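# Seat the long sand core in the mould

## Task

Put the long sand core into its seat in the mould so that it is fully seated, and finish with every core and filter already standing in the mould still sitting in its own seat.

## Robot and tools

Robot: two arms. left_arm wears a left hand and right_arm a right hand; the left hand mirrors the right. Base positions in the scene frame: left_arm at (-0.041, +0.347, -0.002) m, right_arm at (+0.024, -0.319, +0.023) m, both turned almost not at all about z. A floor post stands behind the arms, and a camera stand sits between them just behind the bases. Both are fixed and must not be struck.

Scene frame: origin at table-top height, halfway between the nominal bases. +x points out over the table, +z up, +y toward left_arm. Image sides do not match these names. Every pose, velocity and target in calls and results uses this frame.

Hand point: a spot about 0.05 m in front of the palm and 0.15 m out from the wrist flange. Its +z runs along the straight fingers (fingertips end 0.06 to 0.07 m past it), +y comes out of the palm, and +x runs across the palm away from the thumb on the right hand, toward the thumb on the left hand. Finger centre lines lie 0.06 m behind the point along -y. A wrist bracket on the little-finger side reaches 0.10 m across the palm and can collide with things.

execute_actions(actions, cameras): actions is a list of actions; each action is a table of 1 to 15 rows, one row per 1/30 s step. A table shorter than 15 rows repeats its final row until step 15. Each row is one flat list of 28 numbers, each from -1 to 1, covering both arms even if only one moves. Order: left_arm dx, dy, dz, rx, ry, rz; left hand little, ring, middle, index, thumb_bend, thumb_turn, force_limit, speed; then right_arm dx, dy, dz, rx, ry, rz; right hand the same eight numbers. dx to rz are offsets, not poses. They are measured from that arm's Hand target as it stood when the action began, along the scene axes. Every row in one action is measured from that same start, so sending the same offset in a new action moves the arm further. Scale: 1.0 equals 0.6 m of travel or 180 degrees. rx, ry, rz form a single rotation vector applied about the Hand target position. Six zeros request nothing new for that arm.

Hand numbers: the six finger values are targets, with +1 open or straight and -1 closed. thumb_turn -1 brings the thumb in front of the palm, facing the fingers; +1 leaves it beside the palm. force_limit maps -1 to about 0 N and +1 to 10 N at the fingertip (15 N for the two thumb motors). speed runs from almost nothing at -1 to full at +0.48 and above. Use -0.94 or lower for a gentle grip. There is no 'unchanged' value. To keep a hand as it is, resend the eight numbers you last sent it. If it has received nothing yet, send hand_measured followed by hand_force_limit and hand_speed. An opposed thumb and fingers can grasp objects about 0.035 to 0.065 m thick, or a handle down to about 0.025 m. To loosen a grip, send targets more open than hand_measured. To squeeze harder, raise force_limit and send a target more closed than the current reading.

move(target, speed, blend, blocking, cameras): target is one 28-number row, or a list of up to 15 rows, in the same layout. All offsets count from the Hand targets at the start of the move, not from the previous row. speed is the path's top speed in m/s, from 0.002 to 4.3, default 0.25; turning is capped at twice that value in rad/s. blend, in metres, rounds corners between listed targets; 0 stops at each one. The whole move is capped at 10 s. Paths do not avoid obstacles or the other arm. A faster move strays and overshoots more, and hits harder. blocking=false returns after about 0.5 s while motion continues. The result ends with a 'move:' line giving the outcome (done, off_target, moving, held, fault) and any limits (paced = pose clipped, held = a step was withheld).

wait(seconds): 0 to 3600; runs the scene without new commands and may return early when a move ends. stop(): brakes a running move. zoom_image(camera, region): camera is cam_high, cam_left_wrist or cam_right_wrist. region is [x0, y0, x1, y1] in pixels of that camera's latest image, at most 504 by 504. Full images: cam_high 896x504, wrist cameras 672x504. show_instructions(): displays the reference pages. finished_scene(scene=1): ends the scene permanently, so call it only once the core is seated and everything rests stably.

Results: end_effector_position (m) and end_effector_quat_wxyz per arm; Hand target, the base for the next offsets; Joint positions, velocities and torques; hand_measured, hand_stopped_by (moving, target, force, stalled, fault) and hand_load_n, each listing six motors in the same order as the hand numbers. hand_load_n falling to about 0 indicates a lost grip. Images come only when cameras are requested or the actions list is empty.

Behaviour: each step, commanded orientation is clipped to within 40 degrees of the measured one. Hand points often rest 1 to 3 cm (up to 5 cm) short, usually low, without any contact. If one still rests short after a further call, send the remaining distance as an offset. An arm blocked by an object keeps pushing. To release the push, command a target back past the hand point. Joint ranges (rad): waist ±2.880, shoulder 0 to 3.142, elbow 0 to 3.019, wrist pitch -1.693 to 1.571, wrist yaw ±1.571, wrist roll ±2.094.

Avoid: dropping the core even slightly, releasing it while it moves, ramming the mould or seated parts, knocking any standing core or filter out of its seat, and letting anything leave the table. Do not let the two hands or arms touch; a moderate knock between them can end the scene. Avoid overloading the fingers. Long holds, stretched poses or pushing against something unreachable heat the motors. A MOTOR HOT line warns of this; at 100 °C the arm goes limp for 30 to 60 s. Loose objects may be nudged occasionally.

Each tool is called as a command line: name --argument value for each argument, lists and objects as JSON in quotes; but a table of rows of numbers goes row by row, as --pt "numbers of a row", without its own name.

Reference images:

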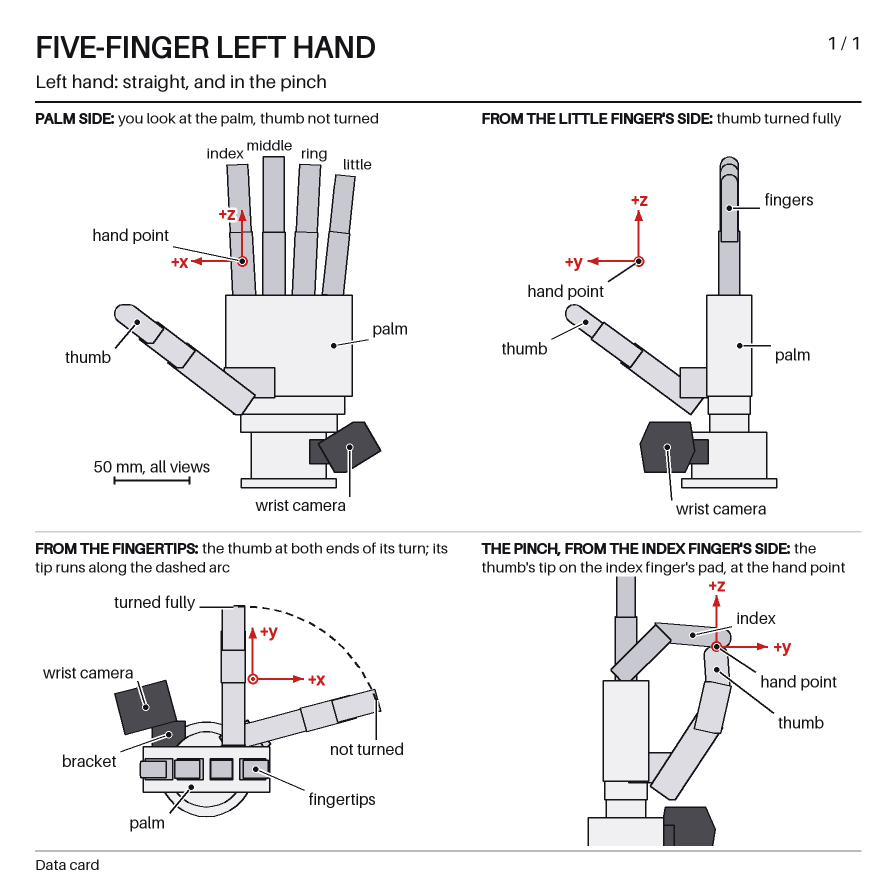

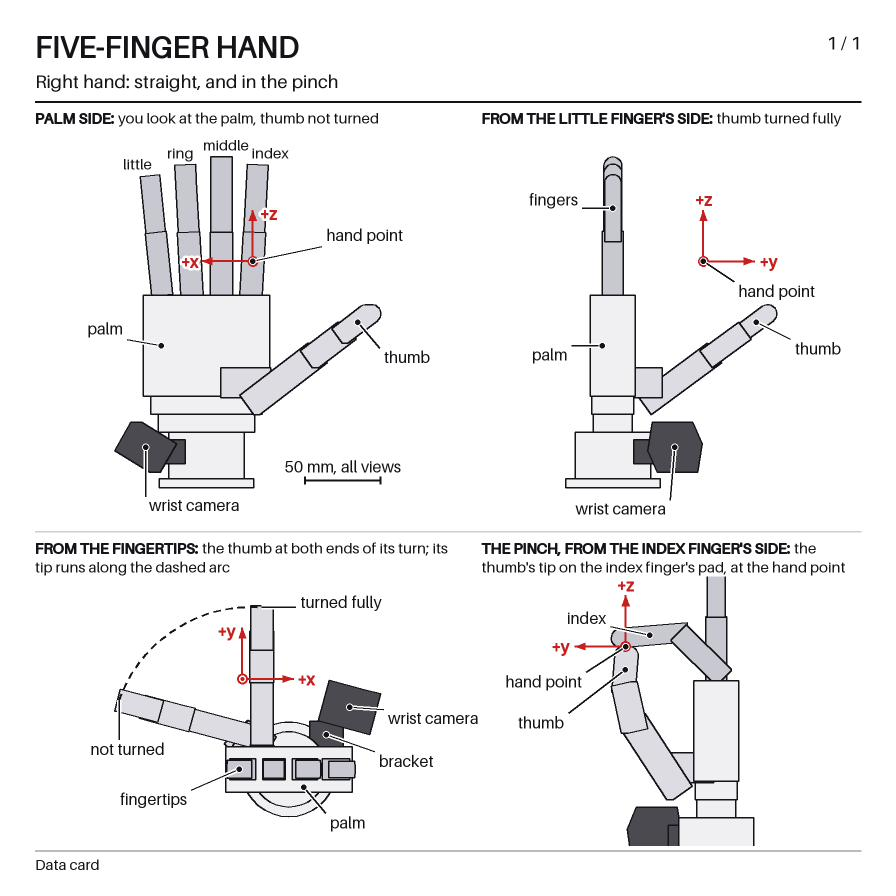

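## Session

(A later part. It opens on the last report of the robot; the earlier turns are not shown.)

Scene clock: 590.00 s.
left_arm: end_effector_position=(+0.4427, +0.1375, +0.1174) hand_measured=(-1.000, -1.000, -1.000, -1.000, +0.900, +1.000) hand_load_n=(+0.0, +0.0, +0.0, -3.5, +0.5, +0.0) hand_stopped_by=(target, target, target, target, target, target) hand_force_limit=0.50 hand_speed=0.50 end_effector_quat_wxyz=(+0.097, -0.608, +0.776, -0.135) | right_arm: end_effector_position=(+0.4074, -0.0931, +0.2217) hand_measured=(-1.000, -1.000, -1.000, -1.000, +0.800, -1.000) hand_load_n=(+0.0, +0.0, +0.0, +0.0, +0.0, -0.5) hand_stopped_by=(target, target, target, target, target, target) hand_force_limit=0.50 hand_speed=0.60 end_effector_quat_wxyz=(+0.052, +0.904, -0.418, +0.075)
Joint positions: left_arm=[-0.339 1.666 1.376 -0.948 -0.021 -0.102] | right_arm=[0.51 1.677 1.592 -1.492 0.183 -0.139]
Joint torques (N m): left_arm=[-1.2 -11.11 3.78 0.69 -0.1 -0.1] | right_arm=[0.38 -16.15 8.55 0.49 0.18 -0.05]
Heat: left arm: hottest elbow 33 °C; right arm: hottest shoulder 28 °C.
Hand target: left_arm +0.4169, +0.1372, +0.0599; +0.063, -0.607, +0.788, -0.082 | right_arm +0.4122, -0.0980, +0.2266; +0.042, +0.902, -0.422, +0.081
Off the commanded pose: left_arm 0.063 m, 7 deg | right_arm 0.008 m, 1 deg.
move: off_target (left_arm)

move --target '[0,0,-0.033,0,0,0,-1,-1,-1,-1,0.9,1,0.5,0.5,0,0,0,0,0,0,-1,-1,-1,-1,0.8,-1,0.5,0.6]' --speed 0.03

move --pt "0.01 0 0.0717 0 0 0 -1 -1 -1 -1 0.9 1 0.5 0.5 0 0 0 0 0 0 -1 -1 -1 -1 0.8 -1 0.5 0.6" --pt "0.0472 0.02 0.28 0 0 0 -1 -1 -1 -1 0.9 1 0.5 0.5 0 0 0 0 0 0 -1 -1 -1 -1 0.8 -1 0.5 0.6" --speed '[0.04,0.15]' --cameras '["cam_high", "cam_left_wrist"]'

Scene clock: 591.27 s.
left_arm: end_effector_position=(+0.4454, +0.1363, +0.1159) hand_measured=(-1.000, -1.000, -1.000, -1.000, +0.900, +1.000) hand_load_n=(+0.0, +0.5, +0.0, -3.0, +1.5, +0.0) hand_stopped_by=(target, target, target, target, target, target) hand_force_limit=0.50 hand_speed=0.50 end_effector_quat_wxyz=(+0.105, -0.607, +0.774, -0.148) | right_arm: end_effector_position=(+0.4074, -0.0931, +0.2217) hand_measured=(-1.000, -1.000, -1.000, -1.000, +0.800, -1.000) hand_load_n=(+0.0, +0.0, +0.0, +0.0, +0.0, +0.0) hand_stopped_by=(target, target, target, target, target, target) hand_force_limit=0.50 hand_speed=0.60 end_effector_quat_wxyz=(+0.052, +0.904, -0.418, +0.075)
Joint positions: left_arm=[-0.339 1.654 1.354 -0.906 -0.021 -0.102] | right_arm=[0.51 1.677 1.592 -1.492 0.183 -0.139]
Joint torques (N m): left_arm=[-1.08 -9 3.17 0.77 -0.13 -0.1] | right_arm=[-0.32 -15.91 8.7 0.53 0.19 -0.08]
Heat: left arm: hottest elbow 33 °C; right arm: hottest shoulder 28 °C.
Hand target: left_arm +0.4170, +0.1371, +0.0403; +0.064, -0.607, +0.788, -0.082 | right_arm +0.4122, -0.0980, +0.2266; +0.042, +0.902, -0.422, +0.081
Off the commanded pose: left_arm 0.081 m, 9 deg | right_arm 0.008 m, 1 deg.
move: off_target (left_arm)

Scene clock: 594.10 s.
left_arm: end_effector_position=(+0.4322, +0.1484, +0.1999) hand_measured=(-1.000, -1.000, -1.000, -1.000, +0.900, +1.000) hand_load_n=(+0.0, +0.5, +0.0, +0.0, -0.5, +0.0) hand_stopped_by=(target, target, target, target, target, target) hand_force_limit=0.50 hand_speed=0.50 end_effector_quat_wxyz=(+0.059, -0.607, +0.789, -0.075) | right_arm: end_effector_position=(+0.4074, -0.0931, +0.2217) hand_measured=(-1.000, -1.000, -1.000, -1.000, +0.800, -1.000) hand_load_n=(+0.0, +0.0, +0.0, +0.0, +0.0, +0.0) hand_stopped_by=(target, target, target, target, target, target) hand_force_limit=0.50 hand_speed=0.60 end_effector_quat_wxyz=(+0.052, +0.904, -0.418, +0.075)
Joint positions: left_arm=[-0.327 1.696 1.641 -1.325 -0.017 -0.074] | right_arm=[0.51 1.677 1.592 -1.492 0.183 -0.139]
Joint torques (N m): left_arm=[0.85 -15.85 10.88 0.35 0.05 0] | right_arm=[-0.85 -16.09 8.34 0.62 0.12 -0.06]
Heat: left arm: hottest elbow 33 °C; right arm: hottest elbow 28 °C.
Hand target: left_arm +0.4453, +0.1491, +0.2083; +0.064, -0.607, +0.788, -0.082 | right_arm +0.4122, -0.0980, +0.2266; +0.042, +0.902, -0.422, +0.081
Off the commanded pose: left_arm 0.016 m, 1 deg | right_arm 0.008 m, 1 deg.
move: off_target (left_arm)

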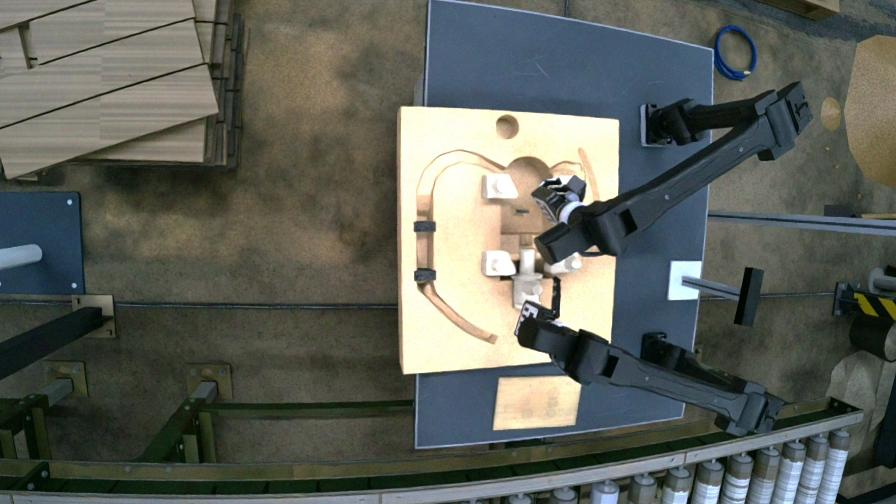

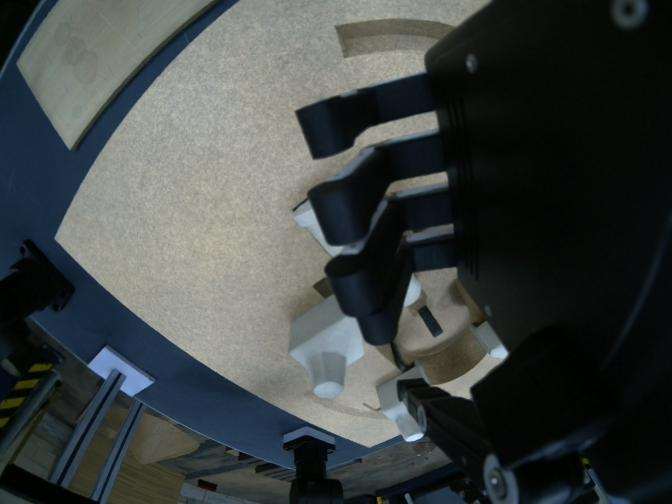

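move --pt "0 0.085 0.1 0 0 0 -1 -1 -1 -1 0.9 1 0.5 0.5 0 0 0 0 0 0 -1 -1 -1 -1 0.8 -1 0.5 0.6" --pt "0 0.085 0.1 -0.2742 -0.3513 -0.2147 1 1 1 1 0.75 1 0 0.6 0 0 0 0 0 0 -1 -1 -1 -1 0.8 -1 0.5 0.6" --pt "0 0.085 -0.088 -0.2742 -0.3513 -0.2147 1 1 1 1 0.75 1 0 0.6 0 0 0 0 0 0 -1 -1 -1 -1 0.8 -1 0.5 0.6" --speed '[0.25,0.3,0.15]' --cameras '["cam_left_wrist"]'

Scene clock: 601.33 s.
left_arm: end_effector_position=(+0.4459, +0.1953, +0.1590) hand_measured=(+1.000, +1.000, +1.000, +1.000, +0.750, +1.000) hand_load_n=(+0.0, +0.0, +0.0, +0.0, +0.0, +0.0) hand_stopped_by=(target, target, target, target, target, target) hand_force_limit=0.00 hand_speed=0.60 end_effector_quat_wxyz=(+0.177, -0.171, +0.685, -0.686) | right_arm: end_effector_position=(+0.4074, -0.0931, +0.2217) hand_measured=(-1.000, -1.000, -1.000, -1.000, +0.800, -1.000) hand_load_n=(+0.0, +0.0, +0.0, +0.0, +0.0, +0.0) hand_stopped_by=(target, target, target, target, target, target) hand_force_limit=0.50 hand_speed=0.60 end_effector_quat_wxyz=(+0.052, +0.904, -0.418, +0.075)
Joint positions: left_arm=[0.088 1.59 0.736 0.864 1.155 -0.002] | right_arm=[0.51 1.677 1.592 -1.492 0.183 -0.139]
Joint torques (N m): left_arm=[0.91 -12.1 5.41 1.95 0.08 -0.16] | right_arm=[1.03 -15.79 8.4 0.39 0.14 -0.06]
Heat: left arm: hottest elbow 33 °C; right arm: hottest elbow 28 °C.
Hand target: left_arm +0.4453, +0.2001, +0.1554; +0.177, -0.177, +0.683, -0.686 | right_arm +0.4122, -0.0980, +0.2266; +0.042, +0.902, -0.422, +0.081
Off the commanded pose: left_arm 0.006 m, 1 deg | right_arm 0.008 m, 1 deg.
move: done

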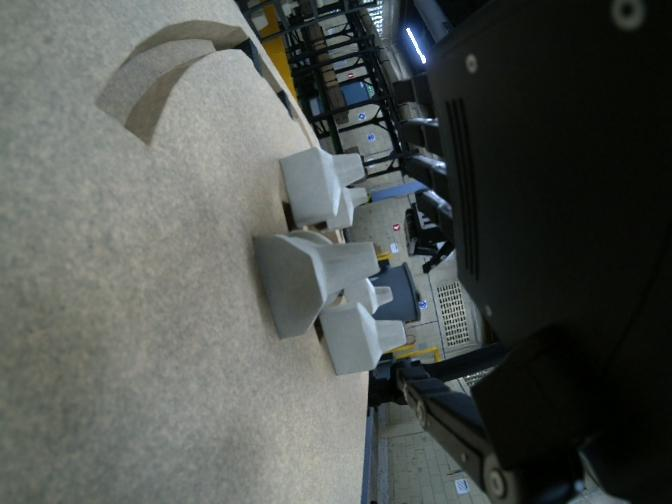

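zoom_image --camera "cam_left_wrist" --region '[240, 210, 370, 360]'

Scaled by 3.360 from the camera's image (finer frame: 960x720).

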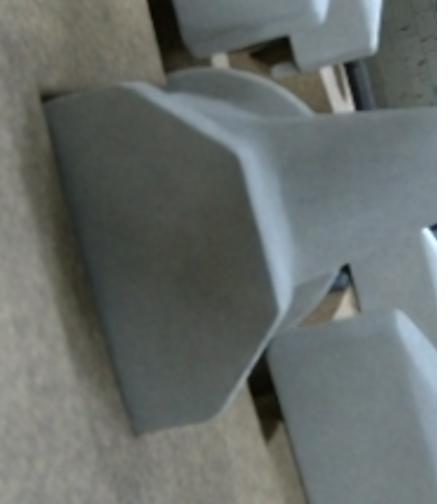

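zoom_image --camera "cam_left_wrist" --region '[246, 225, 296, 265]'

zoom_image --camera "cam_left_wrist" --region '[270, 310, 320, 350]'

zoom_image --camera "cam_left_wrist" --region '[295, 240, 345, 310]'

Scaled by 10.080 from the camera's image (finer frame: 960x720).

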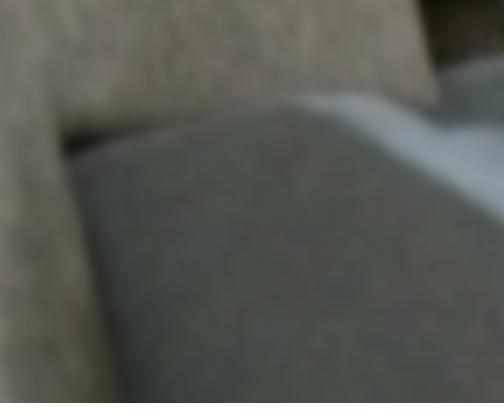

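Scaled by 10.080 from the camera's image (finer frame: 960x720).

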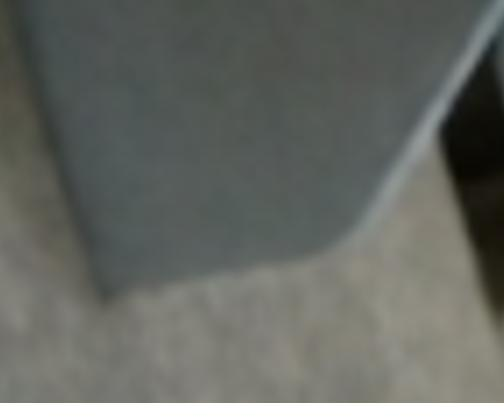

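Scaled by 7.200 from the camera's image (finer frame: 960x720).

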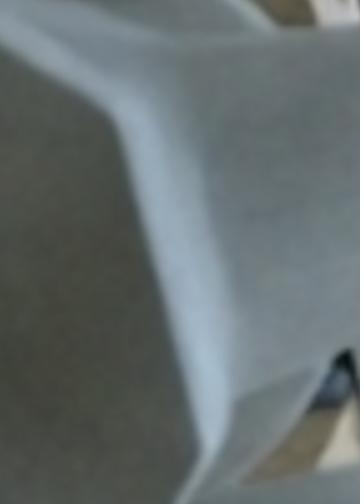

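move --pt "0 0 0 0 0 0 1 1 1 1 0.75 1 0 0.6 0 0 0.1 0 0 0 -1 -1 -1 -1 0.8 -1 0.5 0.6" --pt "0 0 0 0 0 0 1 1 1 1 0.75 1 0 0.6 0.0178 0.0262 0.1 0.2351 -0.0969 0.1217 1 1 1 1 0.8 -1 0 0.6" --pt "0 0 0 0 0 0 1 1 1 1 0.75 1 0 0.6 0.0355 0.0525 0.06 0.4703 -0.1938 0.2433 1 1 1 1 -0.9 -1 0 0.6" --pt "0 0 0 0 0 0 1 1 1 1 0.75 1 0 0.6 0.0355 0.0525 -0.192 0.4703 -0.1938 0.2433 1 1 1 1 -0.9 -1 0 0.6" --speed '[0.2,0.25,0.25,0.12]' --cameras '["cam_high", "cam_right_wrist"]'

Scene clock: 613.10 s.
left_arm: end_effector_position=(+0.4459, +0.1953, +0.1590) hand_measured=(+1.000, +1.000, +1.000, +1.000, +0.750, +1.000) hand_load_n=(+0.0, -0.5, +0.0, +0.0, +0.0, +0.0) hand_stopped_by=(target, target, target, target, target, target) hand_force_limit=0.00 hand_speed=0.60 end_effector_quat_wxyz=(+0.177, -0.171, +0.685, -0.686) | right_arm: end_effector_position=(+0.4294, -0.0602, +0.1155) hand_measured=(+1.000, +1.000, +1.000, +1.000, -0.900, -1.000) hand_load_n=(+0.0, +0.0, +0.0, +0.0, +0.0, +0.0) hand_stopped_by=(target, target, target, target, target, target) hand_force_limit=0.00 hand_speed=0.60 end_effector_quat_wxyz=(+0.695, -0.718, +0.021, -0.029)
Joint positions: left_arm=[0.088 1.59 0.736 0.864 1.155 -0.002] | right_arm=[0.1 1.731 0.723 0.86 -1.343 -0.155]
Joint torques (N m): left_arm=[0.85 -12.16 5.42 1.92 0.07 -0.16] | right_arm=[0.26 -11.99 5.34 1.85 -0.18 0.08]
Heat: left arm: hottest elbow 32 °C; right arm: hottest elbow 28 °C.
Hand target: left_arm +0.4453, +0.2001, +0.1554; +0.177, -0.177, +0.683, -0.686 | right_arm +0.4335, -0.0664, +0.1116; +0.695, -0.718, +0.029, -0.033
Off the commanded pose: left_arm 0.006 m, 1 deg | right_arm 0.009 m, 1 deg.
move: done

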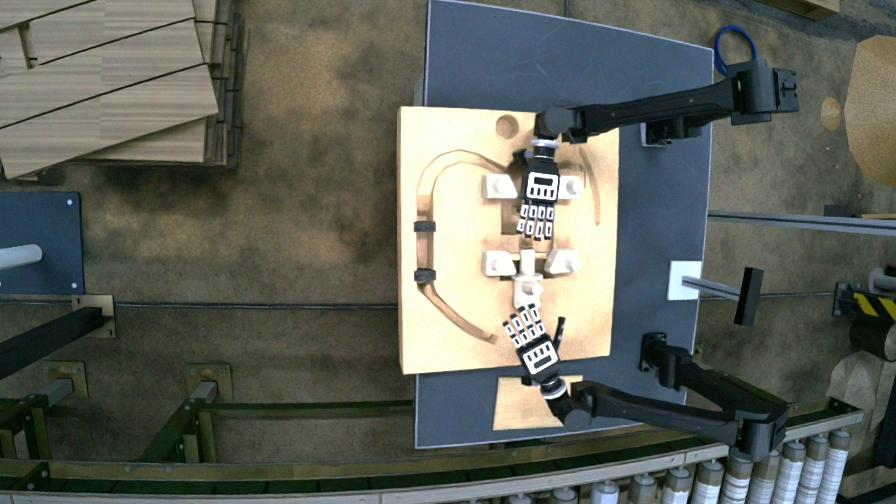

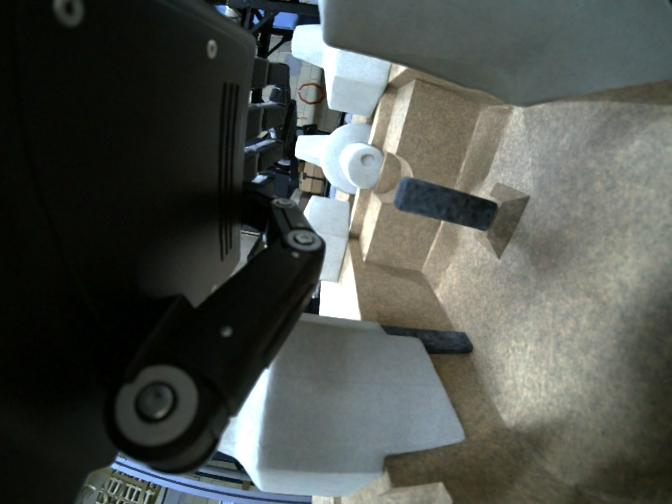

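zoom_image --camera "cam_right_wrist" --region '[320, 110, 410, 230]'

zoom_image --camera "cam_right_wrist" --region '[300, 60, 560, 380]'

Scaled by 4.200 from the camera's image (finer frame: 960x720).

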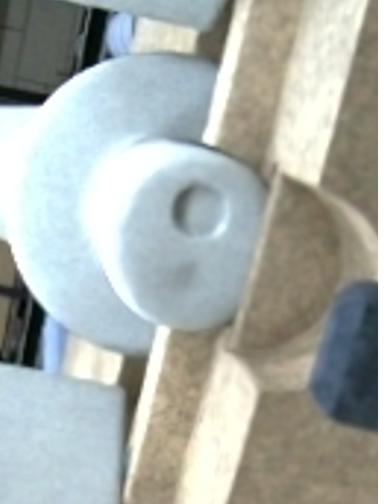

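Scaled by 1.575 from the camera's image (finer frame: 960x720).

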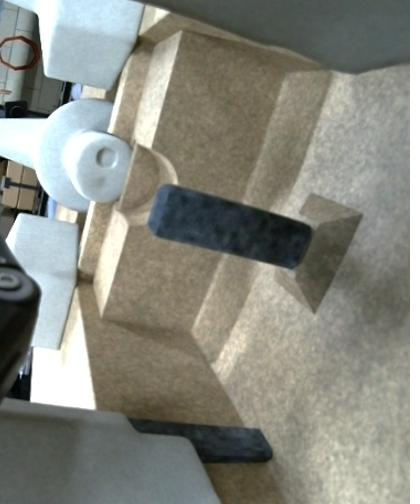

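zoom_image --camera "cam_right_wrist" --region '[338, 136, 393, 196]'

Scaled by 8.400 from the camera's image (finer frame: 960x720).

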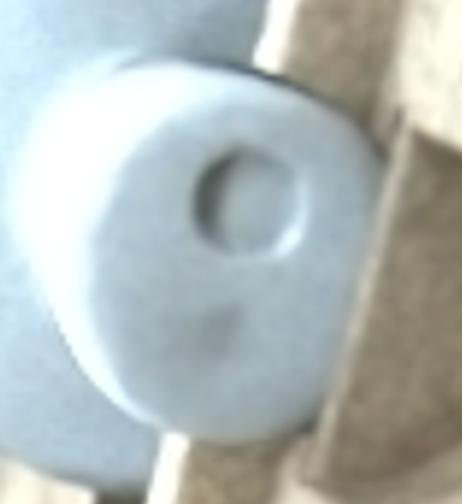

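move --pt "0 0.02 0.15 0 0 0 1 1 1 1 0.75 1 0 0.6 0 0 0 0 0 0 1 1 1 1 -0.9 -1 0 0.6" --pt "-0.0363 0.0098 0.2027 0.1191 0.2022 0.3244 1 1 1 1 0.75 1 0 0.6 0 0 0 0 0 0 1 1 1 1 -0.9 -1 0 0.6" --speed '[0.25,0.3]' --cameras '["cam_left_wrist","cam_right_wrist"]'

zoom_image --camera "cam_left_wrist" --region '[232, 244, 312, 304]'

Scene clock: 618.43 s.
left_arm: end_effector_position=(+0.4114, +0.2139, +0.2526) hand_measured=(+1.000, +1.000, +1.000, +1.000, +0.750, +1.000) hand_load_n=(+0.0, +0.0, +0.0, -0.5, +0.0, +0.0) hand_stopped_by=(target, target, target, target, target, target) hand_force_limit=0.00 hand_speed=0.60 end_effector_quat_wxyz=(-0.292, +0.644, -0.648, +0.282) | right_arm: end_effector_position=(+0.4293, -0.0602, +0.1155) hand_measured=(+1.000, +1.000, +1.000, +1.000, -0.900, -1.000) hand_load_n=(+0.0, +0.0, +0.0, +0.0, +0.0, +0.0) hand_stopped_by=(target, target, target, target, target, target) hand_force_limit=0.00 hand_speed=0.60 end_effector_quat_wxyz=(+0.695, -0.718, +0.022, -0.028)
Joint positions: left_arm=[-0.284 1.149 1.088 -0.696 -0.225 -0.188] | right_arm=[0.1 1.731 0.723 0.86 -1.343 -0.155]
Joint torques (N m): left_arm=[-0.56 -8.47 12.44 1.2 -0.24 -0.18] | right_arm=[0.03 -11.22 5.46 1.8 -0.11 0.1]
Heat: left arm: hottest elbow 33 °C; right arm: hottest elbow 28 °C.
Hand target: left_arm +0.4236, +0.2061, +0.2771; -0.298, +0.641, -0.641, +0.299 | right_arm +0.4335, -0.0664, +0.1116; +0.695, -0.718, +0.029, -0.033
Off the commanded pose: left_arm 0.028 m, 2 deg | right_arm 0.008 m, 1 deg.
move: off_target (left_arm)

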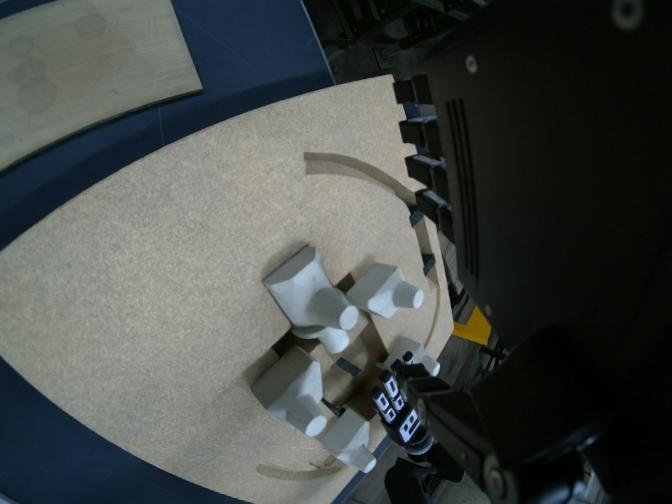

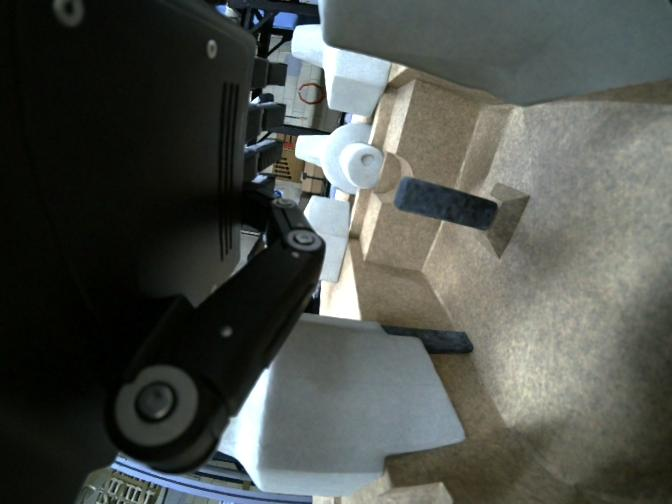

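Scaled by 6.300 from the camera's image (finer frame: 960x720).

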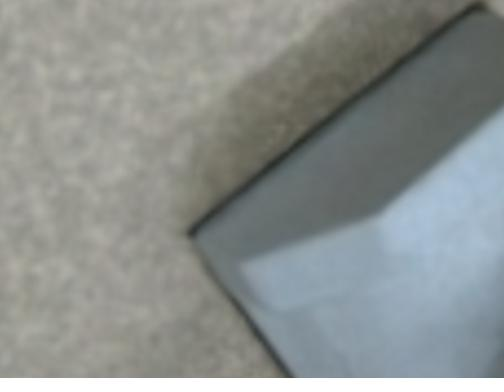

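zoom_image --camera "cam_left_wrist" --region '[255, 240, 375, 360]'

zoom_image --camera "cam_left_wrist" --region '[245, 250, 445, 480]'

Scaled by 4.200 from the camera's image (finer frame: 960x720).

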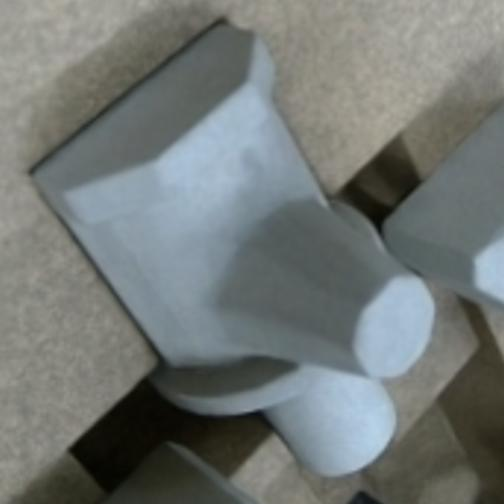

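Scaled by 2.191 from the camera's image (finer frame: 960x720).

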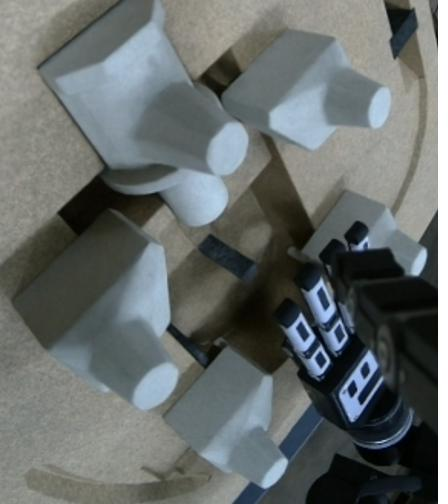

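move --target '[0,0.1,0.05,0,0,0,1,1,1,1,0.75,1,0,0.6,0,0,0.3,0,0,0,1,1,1,1,-0.9,-1,0,0.6]' --speed 0.15 --cameras '["all"]'

zoom_image --camera "cam_high" --region '[390, 100, 630, 380]'

Scene clock: 621.17 s.
left_arm: end_effector_position=(+0.4139, +0.2633, +0.2756) hand_measured=(+1.000, +1.000, +1.000, +1.000, +0.750, +1.000) hand_load_n=(-0.5, +0.0, -0.5, +0.0, +0.0, +0.0) hand_stopped_by=(target, target, target, target, target, target) hand_force_limit=0.00 hand_speed=0.60 end_effector_quat_wxyz=(-0.282, +0.648, -0.649, +0.281) | right_arm: end_effector_position=(+0.4205, -0.0619, +0.2743) hand_measured=(+1.000, +1.000, +1.000, +1.000, -0.900, -1.000) hand_load_n=(+0.0, +0.0, +0.0, +0.0, +0.0, +0.0) hand_stopped_by=(target, target, target, target, target, target) hand_force_limit=0.00 hand_speed=0.60 end_effector_quat_wxyz=(+0.693, -0.719, +0.038, -0.013)
Joint positions: left_arm=[-0.141 1.131 1.138 -0.763 -0.11 -0.1] | right_arm=[0.099 1.37 0.864 0.337 -1.343 -0.13]
Joint torques (N m): left_arm=[0.91 -9.76 12.45 1.17 -0.01 -0.01] | right_arm=[-0.44 -10.29 12.31 0.49 -0.16 -0.08]
Heat: left arm: hottest elbow 33 °C; right arm: hottest elbow 28 °C.
Hand target: left_arm +0.4235, +0.2661, +0.3070; -0.298, +0.641, -0.641, +0.299 | right_arm +0.4335, -0.0664, +0.2915; +0.695, -0.718, +0.029, -0.033
Off the commanded pose: left_arm 0.033 m, 3 deg | right_arm 0.022 m, 2 deg.
move: off_target (left_arm, right_arm)

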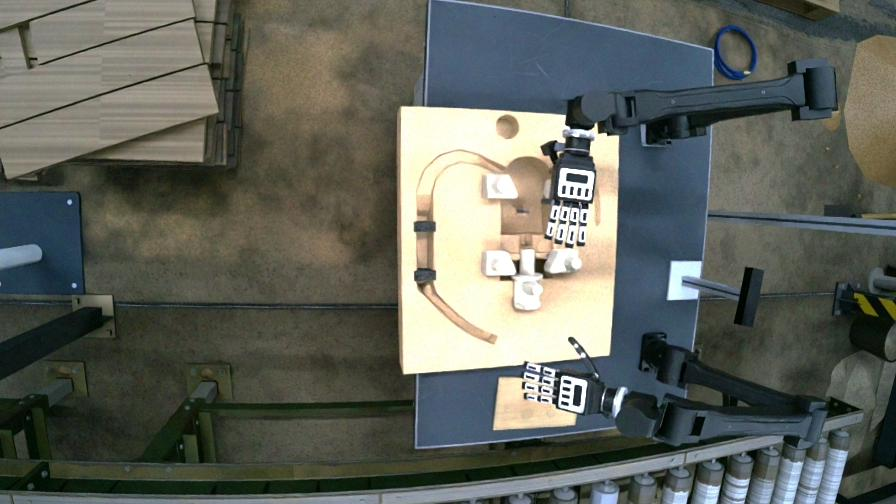

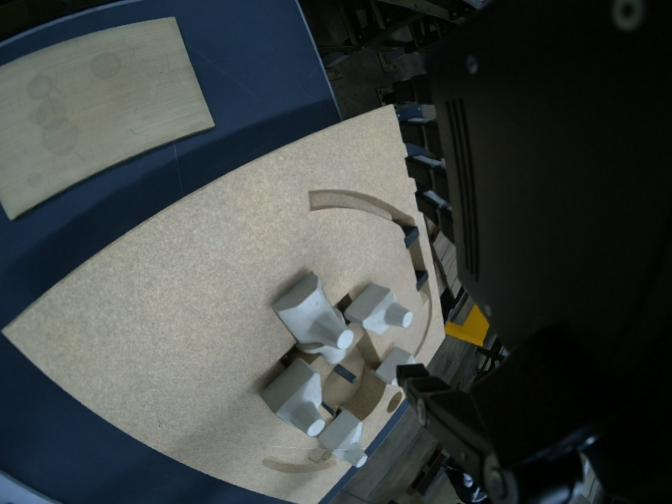

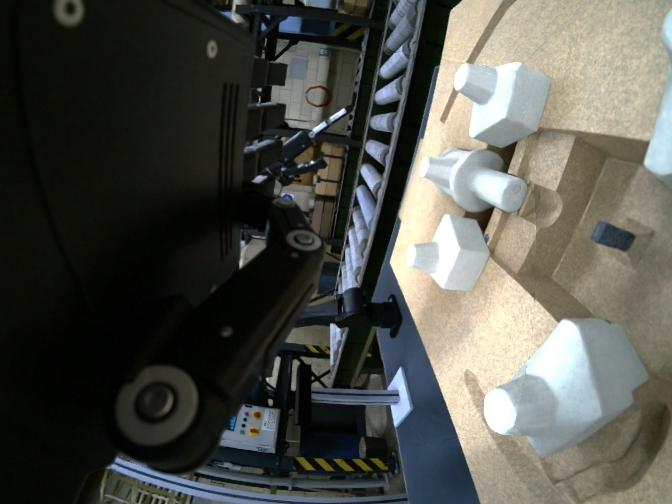

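Scaled by 1.800.

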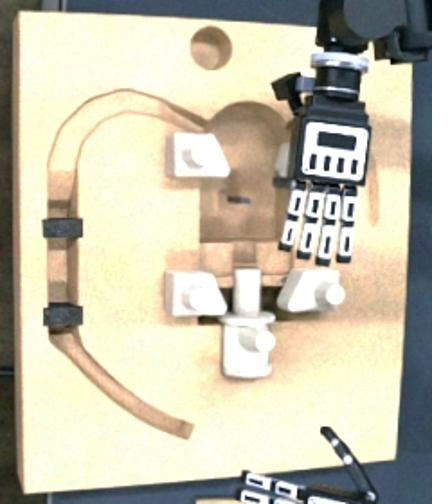

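zoom_image --camera "cam_right_wrist" --region '[400, 120, 600, 300]'

Scaled by 2.520 from the camera's image (finer frame: 960x720).

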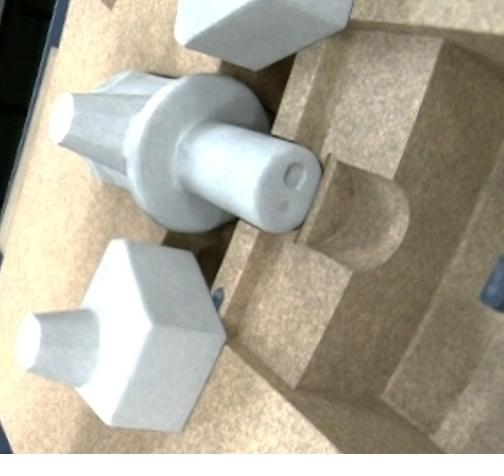

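zoom_image --camera "cam_right_wrist" --region '[495, 160, 575, 240]'

Scaled by 6.300 from the camera's image (finer frame: 960x720).

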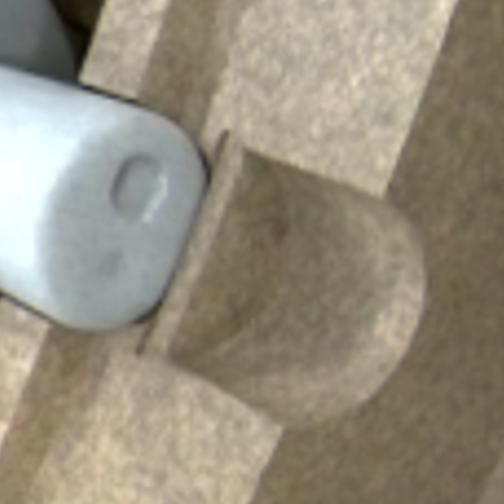

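finished_scene

The scene is finished: the task was done.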